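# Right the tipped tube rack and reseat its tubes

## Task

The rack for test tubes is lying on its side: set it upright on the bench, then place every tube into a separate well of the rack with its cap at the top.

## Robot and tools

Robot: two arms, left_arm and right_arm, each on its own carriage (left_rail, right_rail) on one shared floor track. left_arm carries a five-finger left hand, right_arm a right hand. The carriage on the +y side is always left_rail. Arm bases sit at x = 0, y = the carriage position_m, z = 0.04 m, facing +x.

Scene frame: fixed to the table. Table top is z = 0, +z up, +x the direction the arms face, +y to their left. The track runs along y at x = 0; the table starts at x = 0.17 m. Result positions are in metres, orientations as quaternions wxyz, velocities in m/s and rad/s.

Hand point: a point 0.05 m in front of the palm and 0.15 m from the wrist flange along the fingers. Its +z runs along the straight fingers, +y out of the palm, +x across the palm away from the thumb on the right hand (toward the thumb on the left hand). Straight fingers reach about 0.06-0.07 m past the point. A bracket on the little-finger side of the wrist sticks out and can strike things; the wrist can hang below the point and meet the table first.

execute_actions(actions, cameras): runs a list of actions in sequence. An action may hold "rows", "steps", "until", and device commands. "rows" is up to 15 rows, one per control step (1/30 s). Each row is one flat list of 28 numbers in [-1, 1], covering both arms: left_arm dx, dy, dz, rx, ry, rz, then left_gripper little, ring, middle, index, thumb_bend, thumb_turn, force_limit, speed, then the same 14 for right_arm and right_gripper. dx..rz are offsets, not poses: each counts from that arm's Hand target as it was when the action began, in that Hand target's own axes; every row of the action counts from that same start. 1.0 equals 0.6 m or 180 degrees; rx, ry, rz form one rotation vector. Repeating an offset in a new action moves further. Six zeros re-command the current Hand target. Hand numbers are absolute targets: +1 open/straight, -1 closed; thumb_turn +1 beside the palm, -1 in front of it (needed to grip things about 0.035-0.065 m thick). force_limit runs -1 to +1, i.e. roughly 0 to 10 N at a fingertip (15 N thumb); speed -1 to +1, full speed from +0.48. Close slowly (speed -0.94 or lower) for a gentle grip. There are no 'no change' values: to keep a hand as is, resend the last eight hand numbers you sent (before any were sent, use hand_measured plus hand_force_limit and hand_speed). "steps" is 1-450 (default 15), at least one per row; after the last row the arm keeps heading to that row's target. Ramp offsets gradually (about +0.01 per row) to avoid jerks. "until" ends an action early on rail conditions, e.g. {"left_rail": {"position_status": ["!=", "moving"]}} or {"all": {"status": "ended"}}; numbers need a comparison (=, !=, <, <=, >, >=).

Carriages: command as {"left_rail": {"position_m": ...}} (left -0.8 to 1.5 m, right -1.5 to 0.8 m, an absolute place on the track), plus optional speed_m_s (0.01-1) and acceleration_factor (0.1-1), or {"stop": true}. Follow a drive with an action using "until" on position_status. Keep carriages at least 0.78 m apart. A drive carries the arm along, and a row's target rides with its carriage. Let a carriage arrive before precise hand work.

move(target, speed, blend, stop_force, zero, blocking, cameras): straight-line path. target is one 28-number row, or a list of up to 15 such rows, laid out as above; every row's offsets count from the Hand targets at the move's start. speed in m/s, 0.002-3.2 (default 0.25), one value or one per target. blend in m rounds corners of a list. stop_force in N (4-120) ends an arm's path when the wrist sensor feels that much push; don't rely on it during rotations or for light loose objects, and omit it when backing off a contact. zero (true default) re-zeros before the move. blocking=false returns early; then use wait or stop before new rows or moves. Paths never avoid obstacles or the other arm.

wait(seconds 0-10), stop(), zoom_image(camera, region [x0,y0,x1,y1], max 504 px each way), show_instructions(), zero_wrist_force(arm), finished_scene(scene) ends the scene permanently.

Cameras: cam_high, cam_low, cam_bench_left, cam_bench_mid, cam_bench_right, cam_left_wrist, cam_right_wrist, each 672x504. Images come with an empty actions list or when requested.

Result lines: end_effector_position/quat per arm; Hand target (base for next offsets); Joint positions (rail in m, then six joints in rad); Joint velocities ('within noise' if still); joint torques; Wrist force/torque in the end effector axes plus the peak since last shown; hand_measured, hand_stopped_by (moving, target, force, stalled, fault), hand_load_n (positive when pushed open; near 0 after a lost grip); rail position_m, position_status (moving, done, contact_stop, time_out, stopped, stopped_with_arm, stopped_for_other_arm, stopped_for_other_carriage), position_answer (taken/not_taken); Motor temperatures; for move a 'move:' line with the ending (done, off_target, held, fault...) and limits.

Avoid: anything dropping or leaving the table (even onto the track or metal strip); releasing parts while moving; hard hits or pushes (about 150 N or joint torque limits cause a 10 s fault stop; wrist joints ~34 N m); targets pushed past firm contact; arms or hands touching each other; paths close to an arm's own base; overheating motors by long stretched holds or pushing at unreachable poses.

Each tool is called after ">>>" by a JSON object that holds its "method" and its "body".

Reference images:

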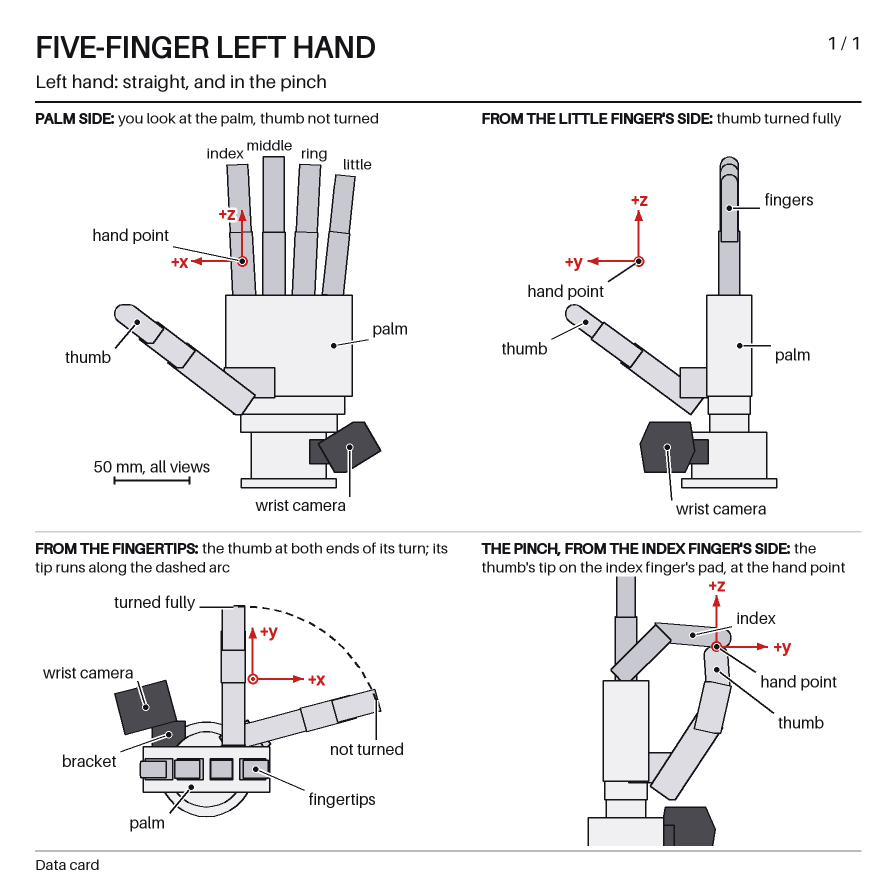

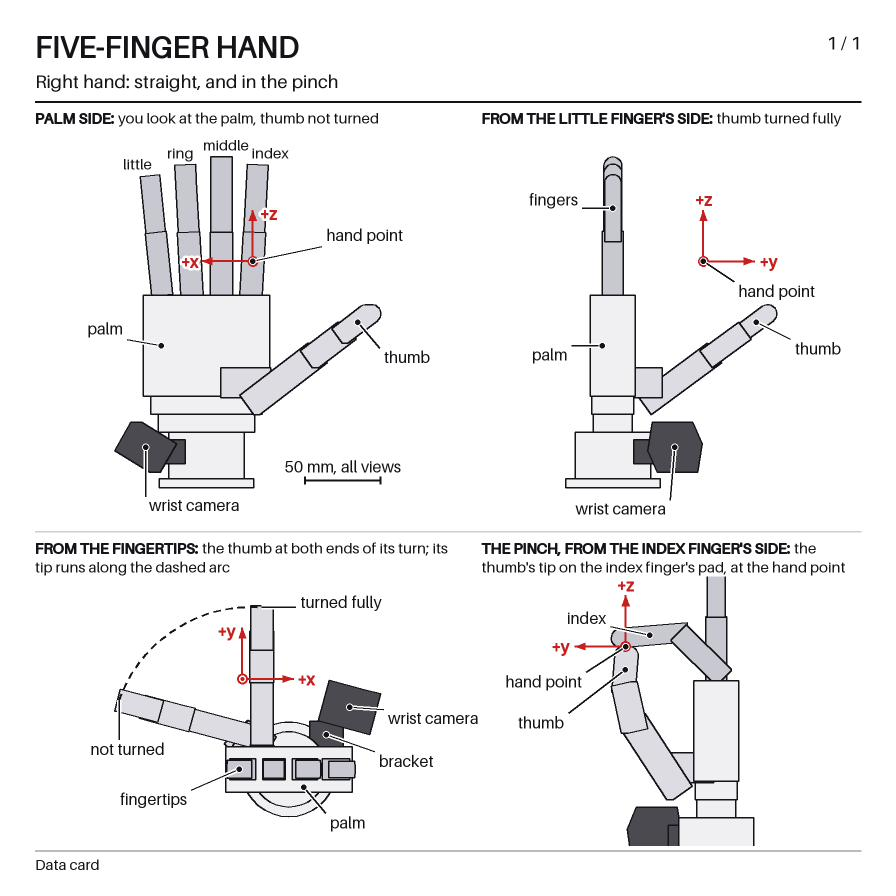

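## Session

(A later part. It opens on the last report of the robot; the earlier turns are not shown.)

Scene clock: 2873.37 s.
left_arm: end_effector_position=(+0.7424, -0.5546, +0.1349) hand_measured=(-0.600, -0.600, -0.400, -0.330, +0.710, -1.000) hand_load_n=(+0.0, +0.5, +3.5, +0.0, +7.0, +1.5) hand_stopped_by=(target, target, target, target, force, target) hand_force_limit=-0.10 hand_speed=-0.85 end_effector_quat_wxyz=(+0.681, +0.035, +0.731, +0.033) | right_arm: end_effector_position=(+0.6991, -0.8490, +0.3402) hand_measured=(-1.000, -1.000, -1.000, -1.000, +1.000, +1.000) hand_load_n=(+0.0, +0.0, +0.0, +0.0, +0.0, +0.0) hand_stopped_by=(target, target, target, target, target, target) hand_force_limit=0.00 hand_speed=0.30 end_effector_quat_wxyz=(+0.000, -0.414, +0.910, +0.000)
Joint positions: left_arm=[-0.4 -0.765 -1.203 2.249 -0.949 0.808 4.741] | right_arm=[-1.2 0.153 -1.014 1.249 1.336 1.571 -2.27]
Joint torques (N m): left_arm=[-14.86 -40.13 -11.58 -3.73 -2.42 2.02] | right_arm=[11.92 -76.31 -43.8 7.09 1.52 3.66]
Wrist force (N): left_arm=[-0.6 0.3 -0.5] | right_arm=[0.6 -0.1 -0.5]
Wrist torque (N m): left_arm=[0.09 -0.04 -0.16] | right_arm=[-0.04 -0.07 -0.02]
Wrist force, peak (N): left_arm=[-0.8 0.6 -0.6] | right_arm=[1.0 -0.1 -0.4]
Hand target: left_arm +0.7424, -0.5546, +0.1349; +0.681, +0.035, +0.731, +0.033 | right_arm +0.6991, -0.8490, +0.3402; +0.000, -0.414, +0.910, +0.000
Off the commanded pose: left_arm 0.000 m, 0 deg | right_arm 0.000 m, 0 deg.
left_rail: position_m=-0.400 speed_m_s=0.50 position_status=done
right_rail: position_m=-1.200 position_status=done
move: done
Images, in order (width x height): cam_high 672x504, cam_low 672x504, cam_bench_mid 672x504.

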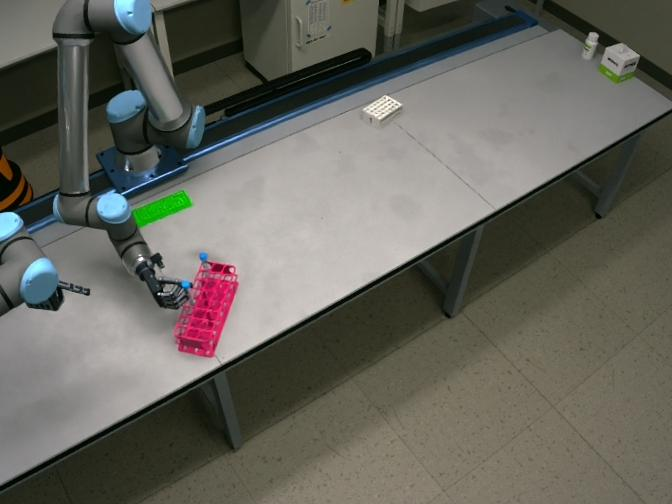

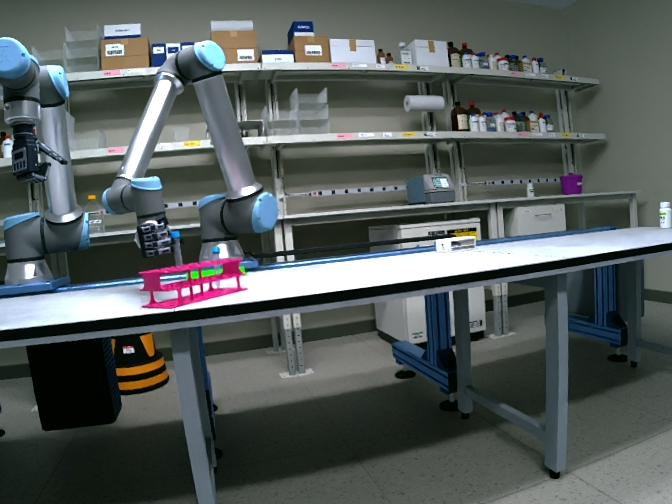

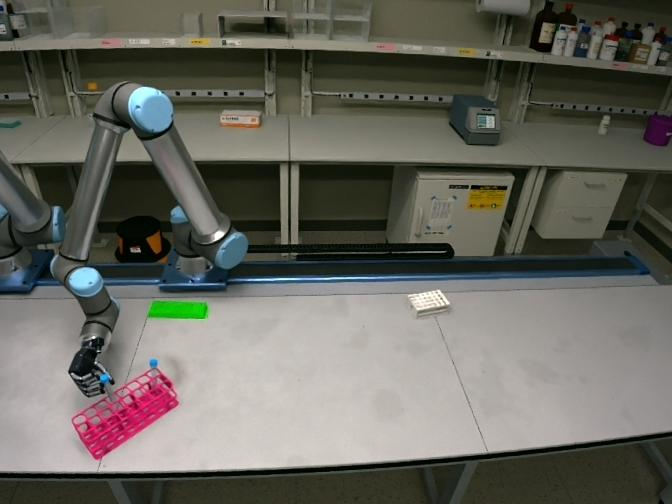

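>>> {"method": "move", "body": {"target": [0.0331,-0.0032,-0.0024,0,0,0,-0.6,-0.6,-0.4,-0.33,-0.2,-1,-0.1,-0.85,0,0,0,0,0,0,-1,-1,-1,-1,1,1,0,0.3], "speed": 0.04, "stop_force": 8, "cameras": ["cam_bench_mid","cam_high","cam_low"]}}

>>> {"method": "zoom_image", "body": {"camera": "cam_bench_mid", "region": [80, 370, 140, 430]}}

>>> {"method": "zoom_image", "body": {"camera": "cam_low", "region": [140, 210, 240, 310]}}

Scene clock: 2901.97 s.
left_arm: end_effector_position=(+0.7396, -0.5546, +0.1151) hand_measured=(-0.600, -0.600, -0.400, -0.330, +0.710, -1.000) hand_load_n=(+0.0, +0.5, +3.5, +0.0, +7.5, +2.0) hand_stopped_by=(target, target, target, target, force, target) hand_force_limit=-0.10 hand_speed=-0.85 end_effector_quat_wxyz=(+0.681, +0.035, +0.731, +0.033) | right_arm: end_effector_position=(+0.6991, -0.8490, +0.3402) hand_measured=(-1.000, -1.000, -1.000, -1.000, +1.000, +1.000) hand_load_n=(+0.0, +0.0, +0.0, +0.0, +0.0, +0.0) hand_stopped_by=(target, target, target, target, target, target) hand_force_limit=0.00 hand_speed=0.30 end_effector_quat_wxyz=(+0.000, -0.414, +0.910, +0.000)
Joint positions: left_arm=[-0.4 -0.769 -1.169 2.259 -0.992 0.804 4.74] | right_arm=[-1.2 0.153 -1.014 1.249 1.336 1.571 -2.27]
Joint torques (N m): left_arm=[-15.42 -40.45 -10.47 -3.76 -2.22 1.74] | right_arm=[15.21 -75.41 -41.98 7.28 1.63 3.44]
Wrist force (N): left_arm=[-0.6 0.4 -0.7] | right_arm=[0.5 -0.2 -0.3]
Wrist torque (N m): left_arm=[0.11 -0.03 -0.18] | right_arm=[-0.06 -0.07 -0.03]
Wrist force, peak (N): left_arm=[-0.9 0.7 -0.8] | right_arm=[0.8 0.1 -0.6]
Hand target: left_arm +0.7396, -0.5546, +0.1151; +0.681, +0.035, +0.731, +0.033 | right_arm +0.6991, -0.8490, +0.3402; +0.000, -0.414, +0.910, +0.000
Off the commanded pose: left_arm 0.000 m, 0 deg | right_arm 0.000 m, 0 deg.
left_rail: position_m=-0.400 speed_m_s=0.50 position_status=done
right_rail: position_m=-1.200 position_status=done
move: done
Images, in order (width x height): cam_high 672x504, cam_low 672x504, cam_bench_mid 672x504.

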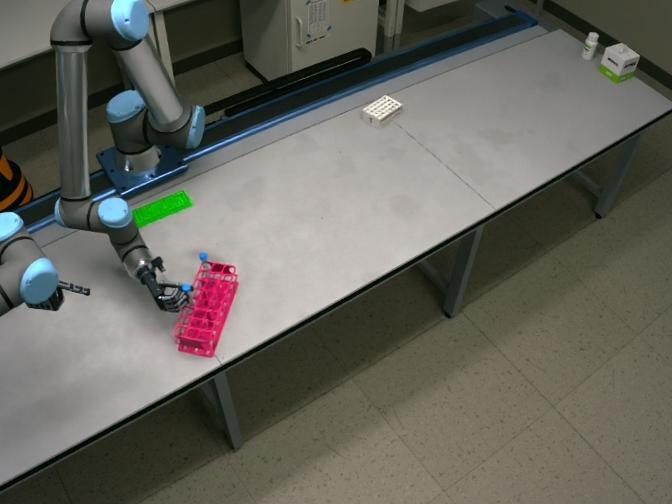

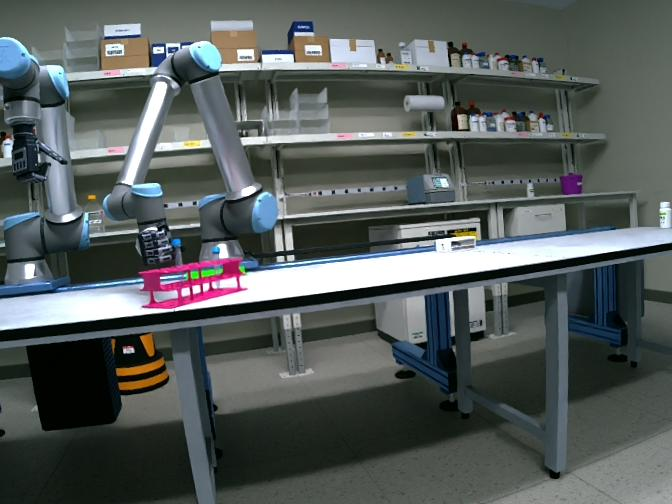

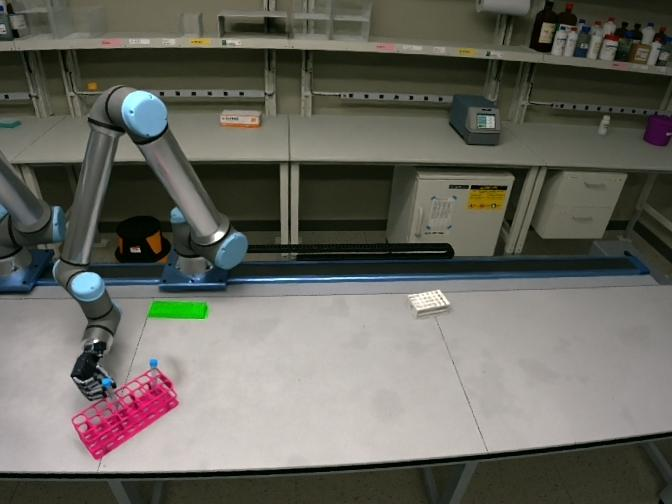

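Scaled by 8.400 from the camera's 672x504 image, which has a finer 960x720 frame.

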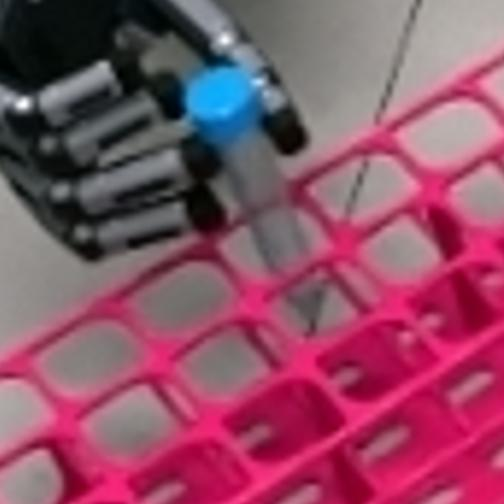

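Scaled by 5.040 from the camera's 672x504 image, which has a finer 960x720 frame.

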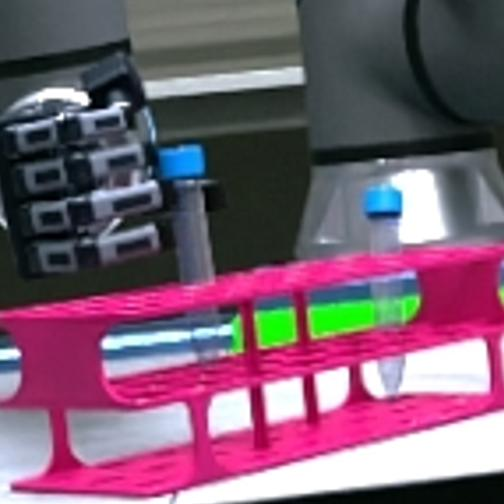

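>>> {"method": "move", "body": {"target": [0.0215,-0.002,0.0048,0,0,0,-0.6,-0.6,-0.4,-0.33,-0.2,-1,-0.1,-0.85,0,0,0,0,0,0,-1,-1,-1,-1,1,1,0,0.3], "speed": 0.04, "stop_force": 8, "cameras": ["cam_bench_mid","cam_low"]}}

>>> {"method": "zoom_image", "body": {"camera": "cam_bench_mid", "region": [80, 370, 140, 430]}}

>>> {"method": "zoom_image", "body": {"camera": "cam_low", "region": [140, 210, 240, 310]}}

Scene clock: 2917.10 s.
left_arm: end_effector_position=(+0.7416, -0.5546, +0.1020) hand_measured=(-0.600, -0.600, -0.400, -0.330, +0.710, -1.000) hand_load_n=(+0.0, +0.5, +3.5, +0.0, +7.0, +2.0) hand_stopped_by=(target, target, target, target, force, target) hand_force_limit=-0.10 hand_speed=-0.85 end_effector_quat_wxyz=(+0.681, +0.035, +0.731, +0.033) | right_arm: end_effector_position=(+0.6991, -0.8490, +0.3402) hand_measured=(-1.000, -1.000, -1.000, -1.000, +1.000, +1.000) hand_load_n=(+0.0, +0.5, +0.0, +0.0, +0.0, +0.0) hand_stopped_by=(target, target, target, target, target, target) hand_force_limit=0.00 hand_speed=0.30 end_effector_quat_wxyz=(+0.000, -0.414, +0.910, +0.000)
Joint positions: left_arm=[-0.4 -0.767 -1.143 2.258 -1.018 0.807 4.741] | right_arm=[-1.2 0.153 -1.014 1.249 1.336 1.571 -2.27]
Joint torques (N m): left_arm=[7.3 -40.8 -29.21 -3.77 1.17 1.85] | right_arm=[11.91 -75.59 -43.69 7.09 1.15 2.85]
Wrist force (N): left_arm=[-0.8 0.3 -0.6] | right_arm=[0.5 0.0 -0.5]
Wrist torque (N m): left_arm=[0.08 -0.01 -0.18] | right_arm=[-0.02 -0.06 -0.03]
Wrist force, peak (N): left_arm=[-0.9 0.3 -0.8] | right_arm=[0.9 0.4 -0.5]
Hand target: left_arm +0.7416, -0.5546, +0.1020; +0.681, +0.035, +0.731, +0.033 | right_arm +0.6991, -0.8490, +0.3402; +0.000, -0.414, +0.910, +0.000
Off the commanded pose: left_arm 0.000 m, 0 deg | right_arm 0.000 m, 0 deg.
left_rail: position_m=-0.400 speed_m_s=0.50 position_status=done
right_rail: position_m=-1.200 position_status=done
move: done
Images, in order (width x height): cam_low 672x504, cam_bench_mid 672x504.

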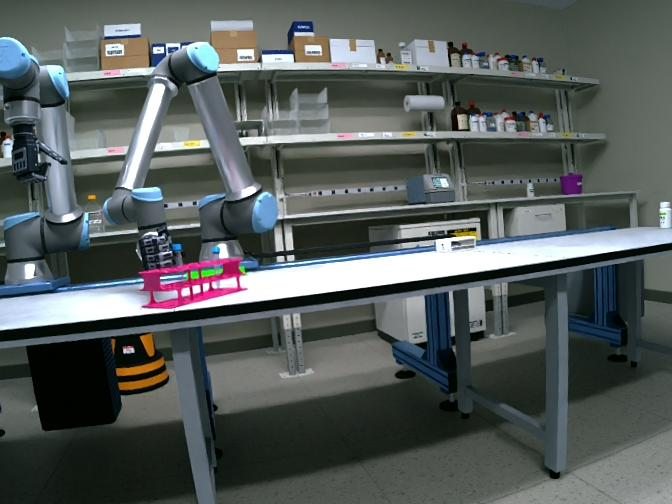

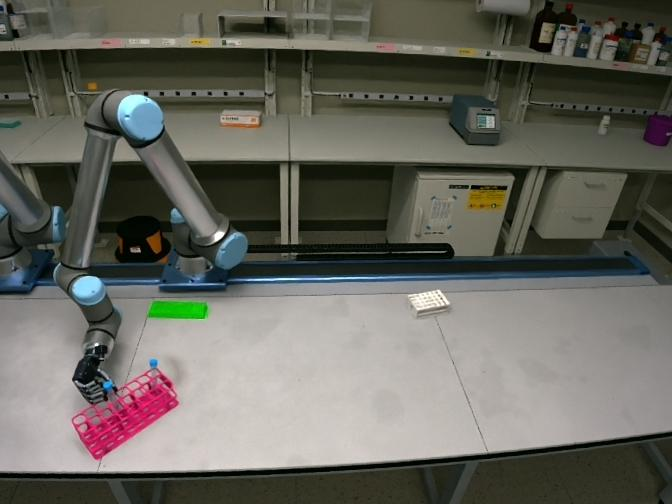

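Scaled by 8.400 from the camera's 672x504 image, which has a finer 960x720 frame.

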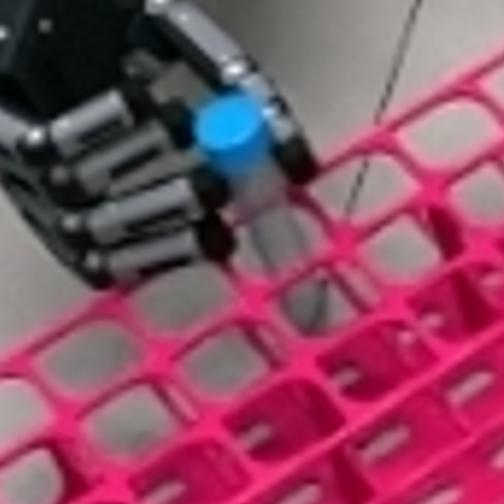

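Scaled by 5.040 from the camera's 672x504 image, which has a finer 960x720 frame.

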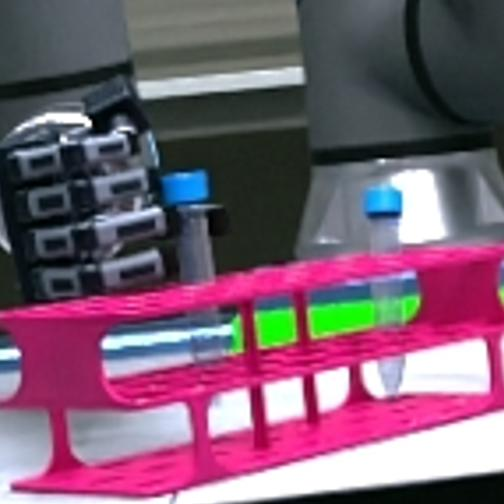

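>>> {"method": "execute_actions", "body": {"actions": [{"rows":[[0,0,0,0,0,0,-0.6,-0.6,-0.4,-0.33,0.85,-1,-0.1,-0.93,0,0,0,0,0,0,-1,-1,-1,-1,1,1,0,0.3]],"steps":60}], "cameras": ["cam_bench_mid","cam_low"]}}

>>> {"method": "zoom_image", "body": {"camera": "cam_bench_mid", "region": [80, 370, 140, 430]}}

>>> {"method": "zoom_image", "body": {"camera": "cam_low", "region": [140, 210, 240, 310]}}

Scene clock: 2938.47 s.
left_arm: end_effector_position=(+0.7416, -0.5546, +0.1020) hand_measured=(-0.600, -0.600, -0.400, -0.330, +0.850, -1.000) hand_load_n=(+0.0, +0.0, +0.0, -0.5, +0.0, +0.0) hand_stopped_by=(target, target, target, target, target, target) hand_force_limit=-0.10 hand_speed=-0.93 end_effector_quat_wxyz=(+0.681, +0.035, +0.731, +0.033) | right_arm: end_effector_position=(+0.6991, -0.8490, +0.3402) hand_measured=(-1.000, -1.000, -1.000, -1.000, +1.000, +1.000) hand_load_n=(+0.0, +0.0, +0.0, +0.0, +0.0, +0.0) hand_stopped_by=(target, target, target, target, target, target) hand_force_limit=0.00 hand_speed=0.30 end_effector_quat_wxyz=(+0.000, -0.414, +0.910, +0.000)
Joint positions: left_arm=[-0.4 -0.767 -1.143 2.258 -1.018 0.807 4.741] | right_arm=[-1.2 0.153 -1.014 1.249 1.336 1.571 -2.27]
Joint torques (N m): left_arm=[8.61 -40.2 -28.96 -3.61 1.41 1.67] | right_arm=[12.48 -76.2 -43.71 7.23 1.59 3.47]
Wrist force (N): left_arm=[-0.7 0.3 -0.4] | right_arm=[0.5 0.0 -0.2]
Wrist torque (N m): left_arm=[0.08 -0.01 -0.18] | right_arm=[-0.03 -0.08 -0.02]
Wrist force, peak (N): left_arm=[-0.9 0.5 -0.8] | right_arm=[0.9 -0.1 -0.5]
Hand target: left_arm +0.7416, -0.5546, +0.1020; +0.681, +0.035, +0.731, +0.033 | right_arm +0.6991, -0.8490, +0.3402; +0.000, -0.414, +0.910, +0.000
Off the commanded pose: left_arm 0.000 m, 0 deg | right_arm 0.000 m, 0 deg.
left_rail: position_m=-0.400 speed_m_s=0.50 position_status=done
right_rail: position_m=-1.200 position_status=done
Images, in order (width x height): cam_low 672x504, cam_bench_mid 672x504.

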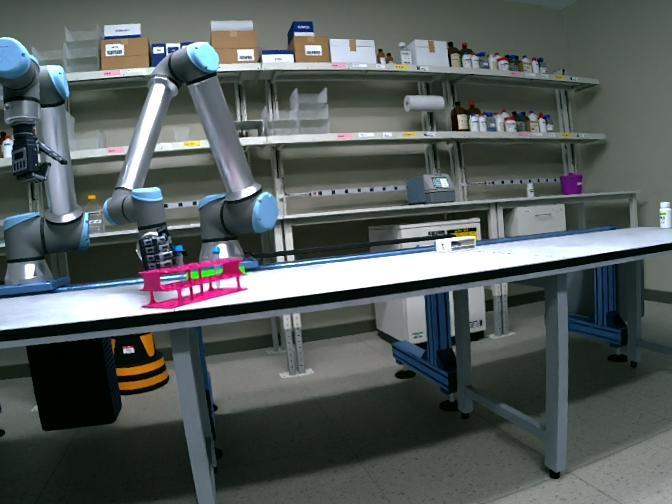

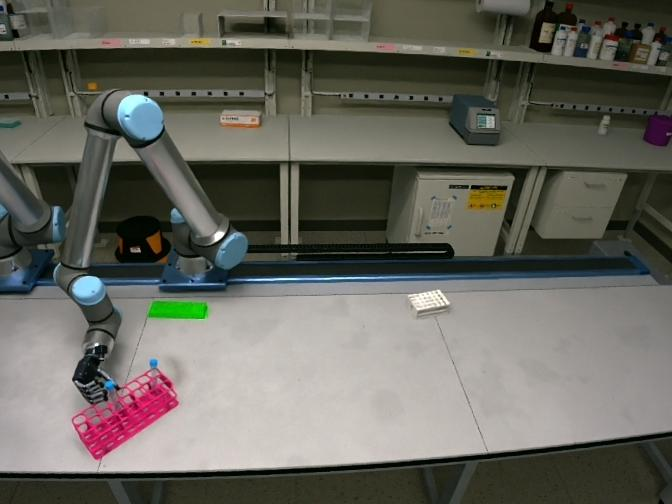

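Scaled by 8.400 from the camera's 672x504 image, which has a finer 960x720 frame.

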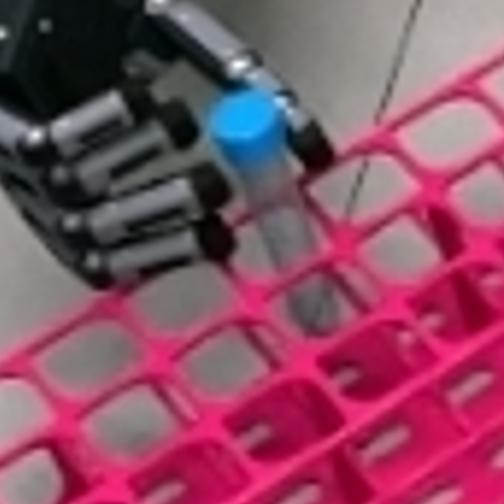

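Scaled by 5.040 from the camera's 672x504 image, which has a finer 960x720 frame.

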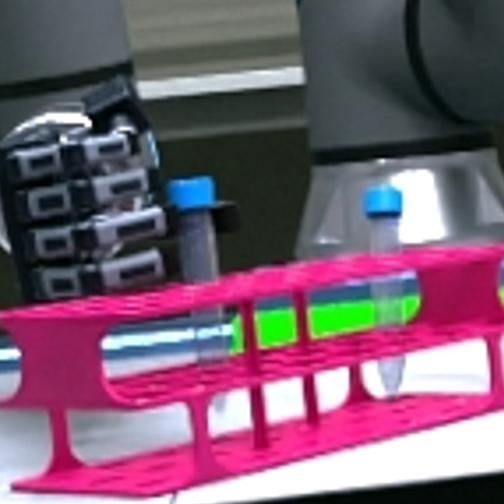

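>>> {"method": "execute_actions", "body": {"actions": [{"rows":[[0,0,0,0,0,0,-0.6,-0.6,-0.4,-0.33,1,-1,-0.1,-0.85,0,0,0,0,0,0,-1,-1,-1,-1,1,1,0,0.3]],"steps":45}], "cameras": ["cam_bench_mid","cam_low","cam_left_wrist","cam_high"]}}

>>> {"method": "zoom_image", "body": {"camera": "cam_bench_mid", "region": [80, 370, 140, 430]}}

>>> {"method": "zoom_image", "body": {"camera": "cam_low", "region": [140, 210, 240, 310]}}

>>> {"method": "zoom_image", "body": {"camera": "cam_high", "region": [150, 260, 210, 320]}}

Scene clock: 2961.50 s.
left_arm: end_effector_position=(+0.7416, -0.5546, +0.1020) hand_measured=(-0.600, -0.600, -0.400, -0.330, +1.000, -1.000) hand_load_n=(+0.0, +0.0, +0.0, +0.0, +0.0, +0.5) hand_stopped_by=(target, target, target, target, target, target) hand_force_limit=-0.10 hand_speed=-0.85 end_effector_quat_wxyz=(+0.681, +0.035, +0.731, +0.033) | right_arm: end_effector_position=(+0.6991, -0.8490, +0.3402) hand_measured=(-1.000, -1.000, -1.000, -1.000, +1.000, +1.000) hand_load_n=(+0.0, +0.5, +0.0, +0.0, +0.0, +0.0) hand_stopped_by=(target, target, target, target, target, target) hand_force_limit=0.00 hand_speed=0.30 end_effector_quat_wxyz=(+0.000, -0.414, +0.910, +0.000)
Joint positions: left_arm=[-0.4 -0.767 -1.143 2.258 -1.018 0.807 4.741] | right_arm=[-1.2 0.153 -1.014 1.249 1.336 1.571 -2.27]
Joint torques (N m): left_arm=[8.58 -42.89 -27.2 -3.45 1.32 1.98] | right_arm=[9.8 -76.76 -43.53 6.92 1.47 3.57]
Wrist force (N): left_arm=[-0.8 0.4 -0.4] | right_arm=[0.7 -0.2 -0.4]
Wrist torque (N m): left_arm=[0.08 -0.01 -0.18] | right_arm=[-0.06 -0.09 -0.02]
Wrist force, peak (N): left_arm=[-0.9 0.4 -0.6] | right_arm=[0.8 -0.2 -0.7]
Hand target: left_arm +0.7416, -0.5546, +0.1020; +0.681, +0.035, +0.731, +0.033 | right_arm +0.6991, -0.8490, +0.3402; +0.000, -0.414, +0.910, +0.000
Off the commanded pose: left_arm 0.000 m, 0 deg | right_arm 0.000 m, 0 deg.
left_rail: position_m=-0.400 speed_m_s=0.50 position_status=done
right_rail: position_m=-1.200 position_status=done
camera_calibration:
cam_left_wrist: T_world_to_cam=[[-0.0777852, -0.922257, -0.378671, -0.412713], [-0.551525, 0.356216, -0.754275, 0.68676], [0.830524, 0.150175, -0.536356, -0.364297], [0, 0, 0, 1]] pos_world=[0.64922, -0.570554, 0.16633]
Images, in order (width x height): cam_high 672x504, cam_low 672x504, cam_bench_mid 672x504, cam_left_wrist 672x504.

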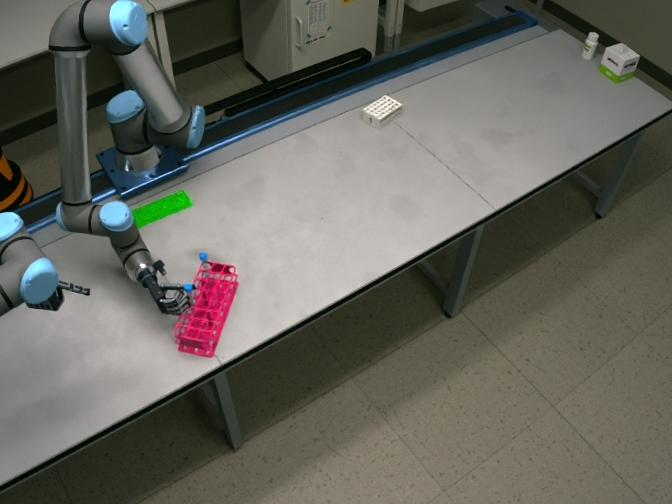

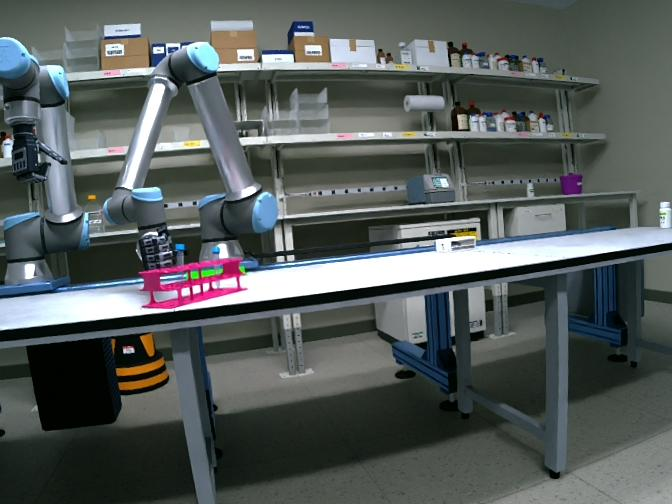

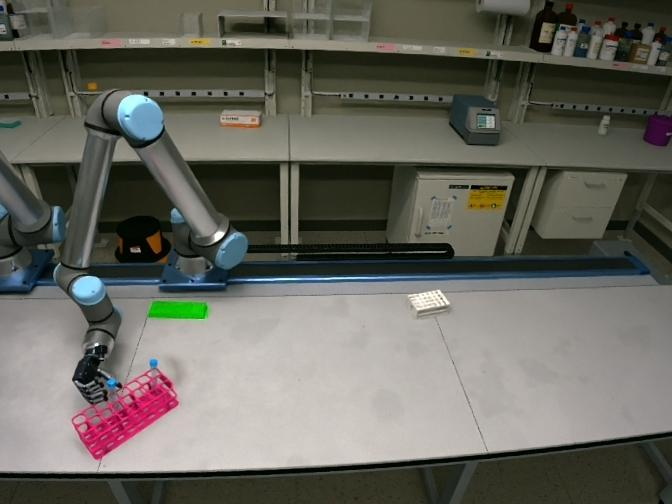

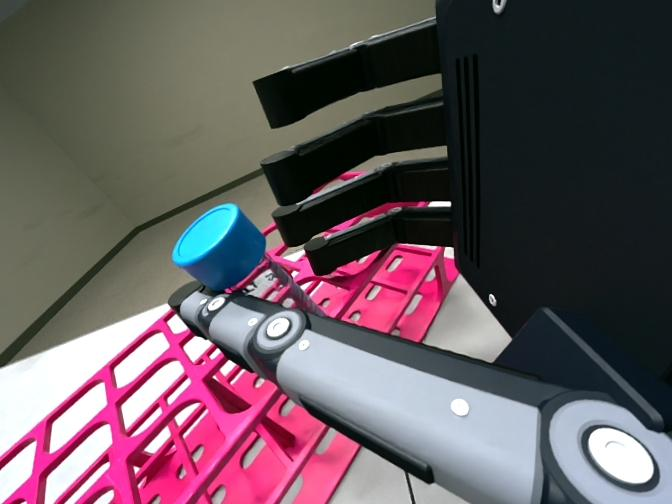

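Scaled by 8.400 from the camera's 672x504 image, which has a finer 960x720 frame.

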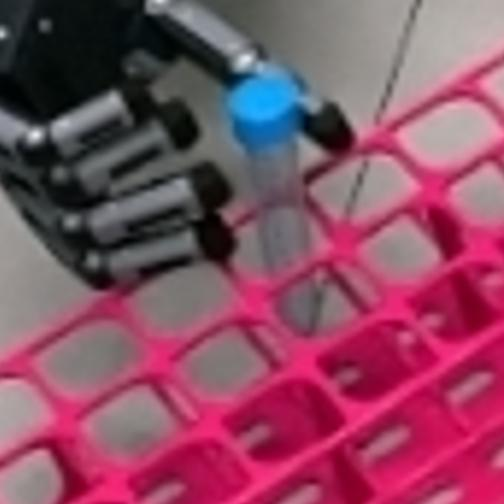

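Scaled by 5.040 from the camera's 672x504 image, which has a finer 960x720 frame.

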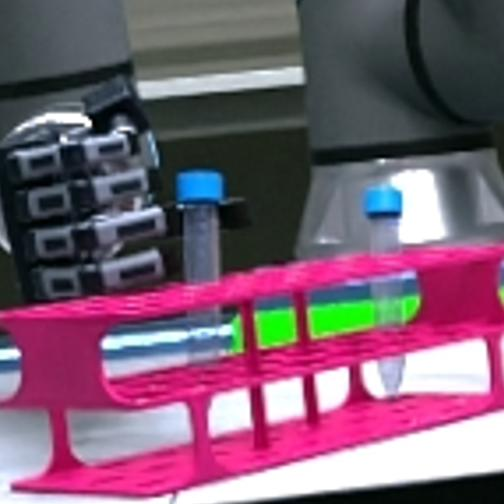

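Scaled by 8.400 from the camera's 672x504 image, which has a finer 960x720 frame.

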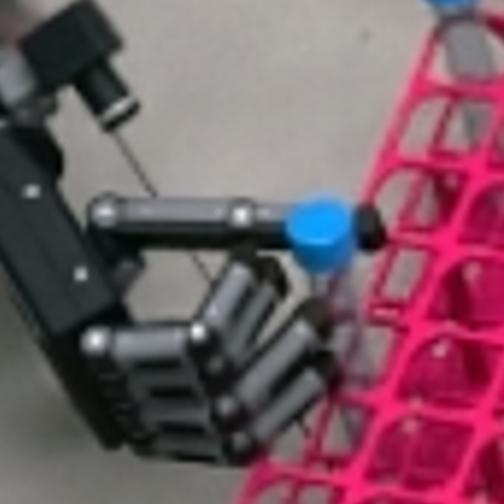

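>>> {"method": "move", "body": {"target": [0,0,-0.01,0,0,0,-0.6,-0.6,-0.4,-0.33,1,-1,-0.1,-0.85,0,0,0,0,0,0,-1,-1,-1,-1,1,1,0,0.3], "speed": 0.03, "cameras": ["cam_bench_mid","cam_low","cam_left_wrist"]}}

>>> {"method": "zoom_image", "body": {"camera": "cam_low", "region": [140, 210, 240, 310]}}

Scene clock: 2970.70 s.
left_arm: end_effector_position=(+0.7357, -0.5546, +0.1024) hand_measured=(-0.600, -0.600, -0.400, -0.330, +1.000, -1.000) hand_load_n=(+0.0, +0.0, +0.0, +0.0, +0.0, +0.5) hand_stopped_by=(target, target, target, target, target, target) hand_force_limit=-0.10 hand_speed=-0.85 end_effector_quat_wxyz=(+0.681, +0.035, +0.731, +0.033) | right_arm: end_effector_position=(+0.6991, -0.8490, +0.3402) hand_measured=(-1.000, -1.000, -1.000, -1.000, +1.000, +1.000) hand_load_n=(+0.0, +0.0, +0.0, +0.0, +0.0, +0.0) hand_stopped_by=(target, target, target, target, target, target) hand_force_limit=0.00 hand_speed=0.30 end_effector_quat_wxyz=(+0.000, -0.414, +0.910, +0.000)
Joint positions: left_arm=[-0.4 -0.775 -1.149 2.268 -1.021 0.799 4.74] | right_arm=[-1.2 0.153 -1.014 1.249 1.336 1.571 -2.27]
Joint torques (N m): left_arm=[-18.42 -64.42 -9.44 -3.78 -2.48 -1.54] | right_arm=[9.86 -74.07 -43.28 7.03 1.81 3.75]
Wrist force (N): left_arm=[-0.6 0.2 -0.3] | right_arm=[0.6 -0.1 -0.4]
Wrist torque (N m): left_arm=[0.06 -0.02 -0.17] | right_arm=[-0.05 -0.08 -0.02]
Wrist force, peak (N): left_arm=[-1.0 0.3 -0.7] | right_arm=[0.7 -0.3 -0.6]
Hand target: left_arm +0.7356, -0.5546, +0.1024; +0.681, +0.035, +0.731, +0.033 | right_arm +0.6991, -0.8490, +0.3402; +0.000, -0.414, +0.910, +0.000
Off the commanded pose: left_arm 0.000 m, 0 deg | right_arm 0.000 m, 0 deg.
left_rail: position_m=-0.400 speed_m_s=0.50 position_status=done
right_rail: position_m=-1.200 position_status=done
move: done
camera_calibration:
cam_left_wrist: T_world_to_cam=[[-0.0777852, -0.922257, -0.378671, -0.413013], [-0.551525, 0.356216, -0.754275, 0.683862], [0.830524, 0.150175, -0.536356, -0.359265], [0, 0, 0, 1]] pos_world=[0.64342, -0.570554, 0.16673]
Images, in order (width x height): cam_low 672x504, cam_bench_mid 672x504, cam_left_wrist 672x504.

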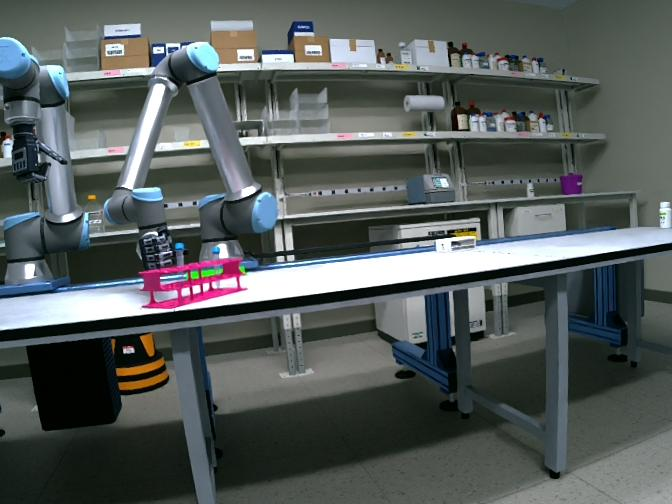

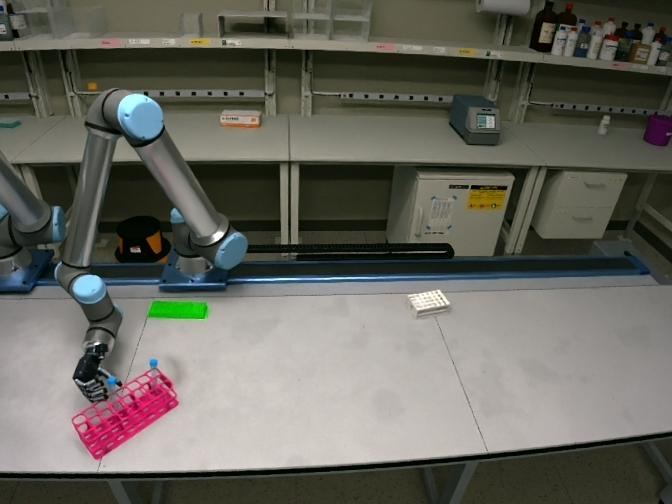

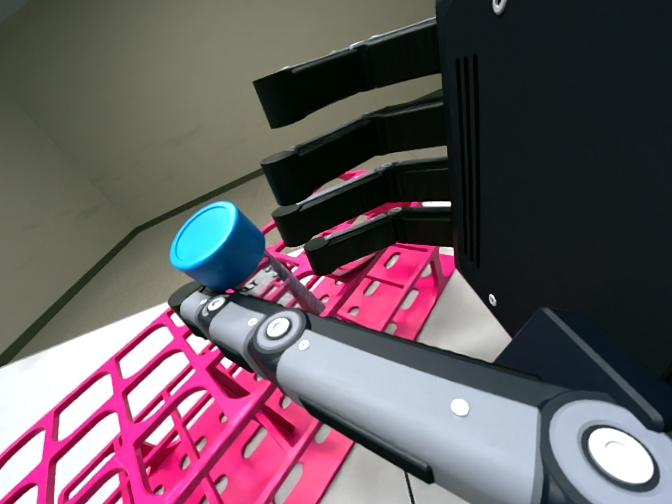

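Scaled by 5.040 from the camera's 672x504 image, which has a finer 960x720 frame.

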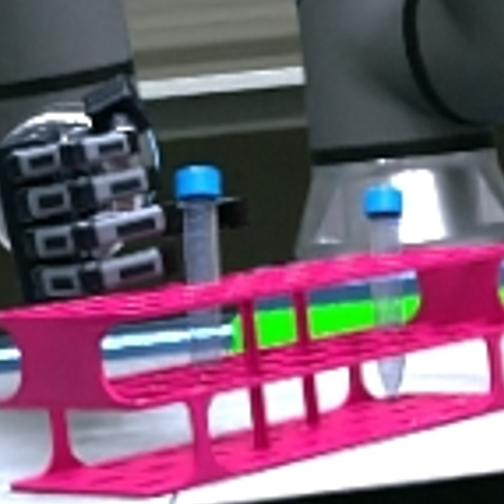

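>>> {"method": "move", "body": {"target": [0,-0.05,0,0,0,0,-0.6,-0.6,-0.4,-0.33,1,-1,-0.1,-0.85,0,0,0,0,0,0,-1,-1,-1,-1,1,1,0,0.3], "speed": 0.04, "cameras": ["cam_bench_mid","cam_low","cam_left_wrist"]}}

>>> {"method": "zoom_image", "body": {"camera": "cam_low", "region": [140, 210, 240, 310]}}

Scene clock: 2981.40 s.
left_arm: end_effector_position=(+0.7354, -0.5842, +0.0995) hand_measured=(-0.600, -0.600, -0.400, -0.330, +1.000, -1.000) hand_load_n=(+0.0, +0.0, +0.0, +0.0, +0.0, +0.0) hand_stopped_by=(target, target, target, target, target, target) hand_force_limit=-0.10 hand_speed=-0.85 end_effector_quat_wxyz=(+0.681, +0.035, +0.731, +0.033) | right_arm: end_effector_position=(+0.6991, -0.8490, +0.3402) hand_measured=(-1.000, -1.000, -1.000, -1.000, +1.000, +1.000) hand_load_n=(+0.0, +0.0, +0.0, +0.0, -0.5, +0.0) hand_stopped_by=(target, target, target, target, target, target) hand_force_limit=0.00 hand_speed=0.30 end_effector_quat_wxyz=(+0.000, -0.414, +0.910, +0.000)
Joint positions: left_arm=[-0.4 -0.817 -1.13 2.242 -1.01 0.756 4.734] | right_arm=[-1.2 0.153 -1.014 1.249 1.336 1.571 -2.27]
Joint torques (N m): left_arm=[-14.79 -41.5 -28.84 1.25 -2.49 -1.19] | right_arm=[9.61 -76.24 -44.6 7.08 1.88 3.3]
Wrist force (N): left_arm=[-0.8 0.4 -0.5] | right_arm=[0.7 0.0 -0.3]
Wrist torque (N m): left_arm=[0.09 -0.01 -0.18] | right_arm=[-0.04 -0.10 -0.01]
Wrist force, peak (N): left_arm=[-0.9 0.6 -0.8] | right_arm=[0.9 -0.1 -0.5]
Hand target: left_arm +0.7354, -0.5844, +0.0995; +0.681, +0.035, +0.731, +0.033 | right_arm +0.6991, -0.8490, +0.3402; +0.000, -0.414, +0.910, +0.000
Off the commanded pose: left_arm 0.000 m, 0 deg | right_arm 0.000 m, 0 deg.
left_rail: position_m=-0.400 speed_m_s=0.50 position_status=done
right_rail: position_m=-1.200 position_status=done
move: done
camera_calibration:
cam_left_wrist: T_world_to_cam=[[-0.0777899, -0.922254, -0.378677, -0.441527], [-0.551524, 0.356223, -0.754272, 0.692038], [0.830524, 0.150175, -0.536356, -0.356029], [0, 0, 0, 1]] pos_world=[0.64302, -0.600254, 0.16383]
Images, in order (width x height): cam_low 672x504, cam_bench_mid 672x504, cam_left_wrist 672x504.

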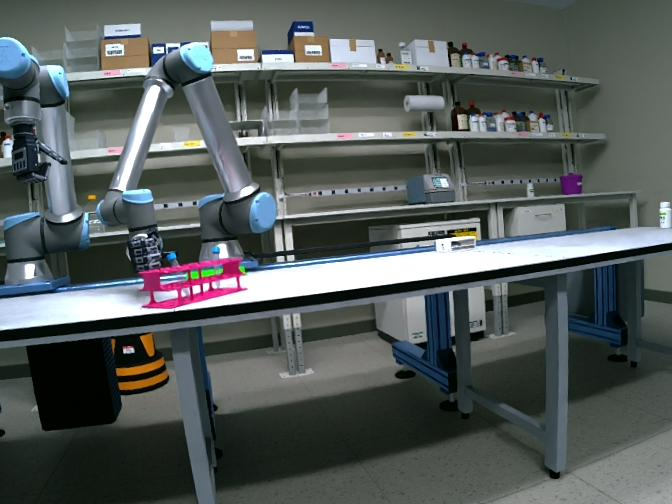

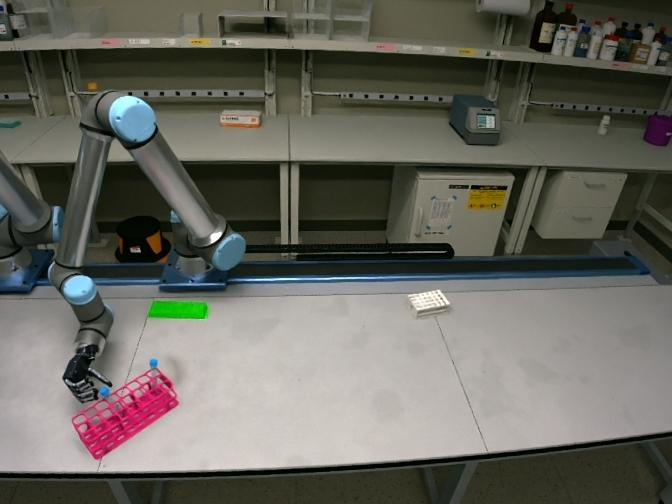

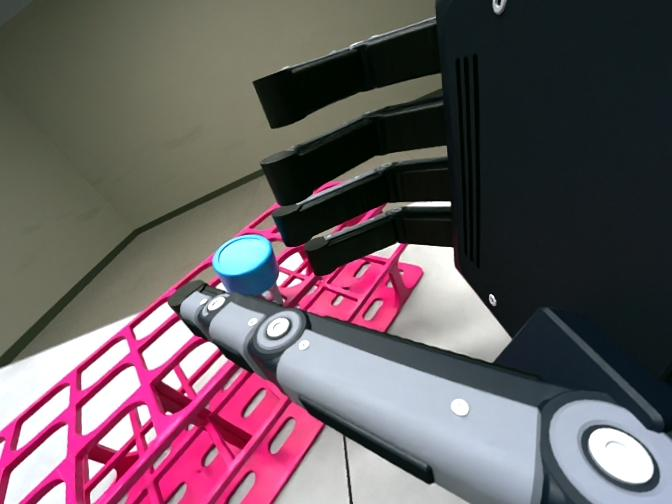

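Scaled by 5.040 from the camera's 672x504 image, which has a finer 960x720 frame.

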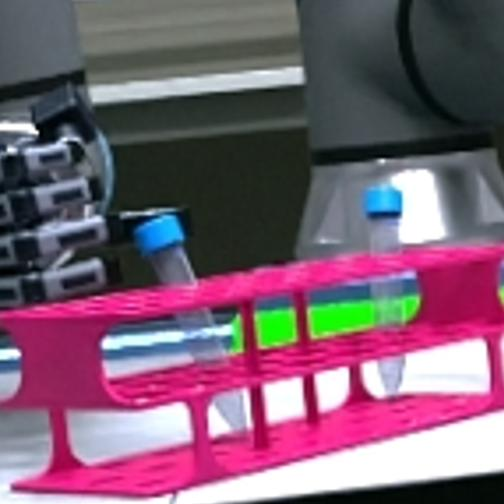

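>>> {"method": "move", "body": {"target": [[0,-0.0833,0,0,0,0,-0.6,-0.6,-0.4,-0.33,1,-1,-0.1,-0.85,0,0,0,0,0,0,-1,-1,-1,-1,1,1,0,0.3],[-0.0833,-0.1333,-0.0333,0,0,0,-0.6,-0.6,-0.4,-0.33,1,-1,-0.1,-0.85,0,0,0,0,0,0,-1,-1,-1,-1,1,1,0,0.3]], "speed": 0.08, "cameras": ["cam_bench_mid","cam_low","cam_high"]}}

>>> {"method": "zoom_image", "body": {"camera": "cam_low", "region": [140, 210, 260, 330]}}

>>> {"method": "zoom_image", "body": {"camera": "cam_bench_mid", "region": [60, 350, 190, 470]}}

Scene clock: 2992.30 s.
left_arm: end_effector_position=(+0.7184, -0.6687, +0.1428) hand_measured=(-0.600, -0.600, -0.400, -0.330, +1.000, -1.000) hand_load_n=(+0.0, +0.0, +0.0, +0.0, +0.0, +0.0) hand_stopped_by=(target, target, target, target, target, target) hand_force_limit=-0.10 hand_speed=-0.85 end_effector_quat_wxyz=(+0.681, +0.035, +0.731, +0.033) | right_arm: end_effector_position=(+0.6991, -0.8490, +0.3402) hand_measured=(-1.000, -1.000, -1.000, -1.000, +1.000, +1.000) hand_load_n=(+0.0, +0.0, +0.0, +0.0, +0.0, +0.0) hand_stopped_by=(target, target, target, target, target, target) hand_force_limit=0.00 hand_speed=0.30 end_effector_quat_wxyz=(+0.000, -0.414, +0.910, +0.000)
Joint positions: left_arm=[-0.4 -0.946 -1.172 2.168 -0.877 0.628 4.711] | right_arm=[-1.2 0.153 -1.014 1.249 1.336 1.571 -2.27]
Joint torques (N m): left_arm=[-13.13 -64.22 -32.75 1.65 -2.29 -1.94] | right_arm=[8.01 -74.36 -42.48 6.93 1.38 3.26]
Wrist force (N): left_arm=[-0.8 0.4 -0.6] | right_arm=[0.5 -0.1 -0.4]
Wrist torque (N m): left_arm=[0.10 -0.01 0.10] | right_arm=[-0.05 -0.06 -0.03]
Wrist force, peak (N): left_arm=[-0.6 1.3 -0.5] | right_arm=[1.0 -0.3 -0.5]
Hand target: left_arm +0.7184, -0.6688, +0.1429; +0.681, +0.035, +0.731, +0.033 | right_arm +0.6991, -0.8490, +0.3402; +0.000, -0.414, +0.910, +0.000
Off the commanded pose: left_arm 0.000 m, 0 deg | right_arm 0.000 m, 0 deg.
left_rail: position_m=-0.400 speed_m_s=0.50 position_status=done
right_rail: position_m=-1.200 position_status=done
move: done
Images, in order (width x height): cam_high 672x504, cam_low 672x504, cam_bench_mid 672x504.

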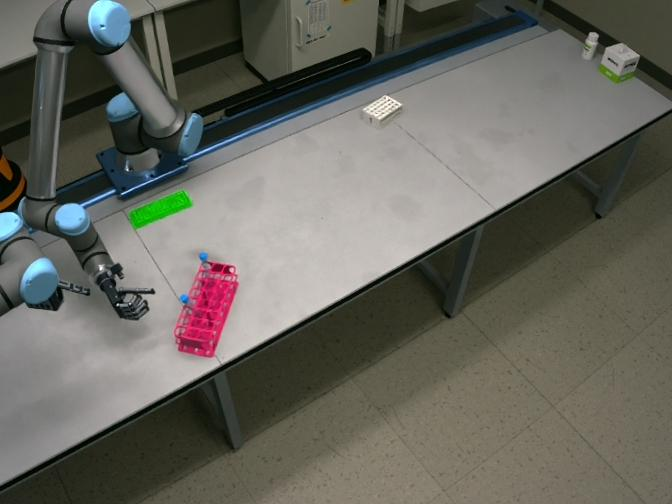

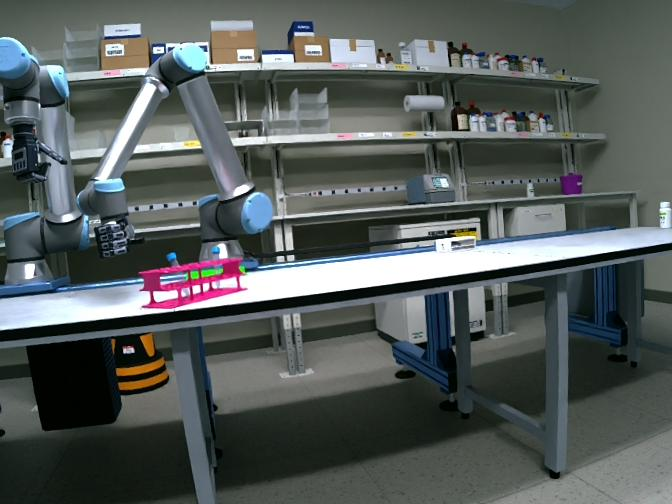

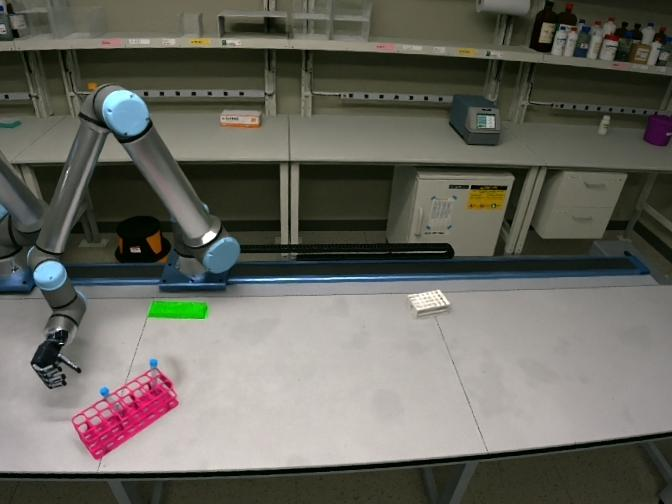

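Scaled by 4.200 from the camera's 672x504 image, which has a finer 960x720 frame.

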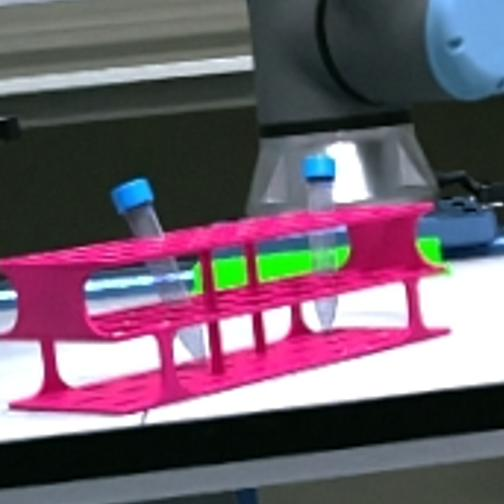

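Scaled by 3.877 from the camera's 672x504 image, which has a finer 960x720 frame.

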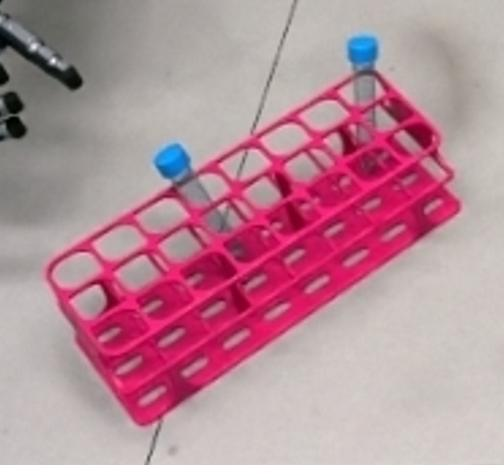

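>>> {"method": "finished_scene", "body": {"scene": 1}}

The scene is finished: the task was done.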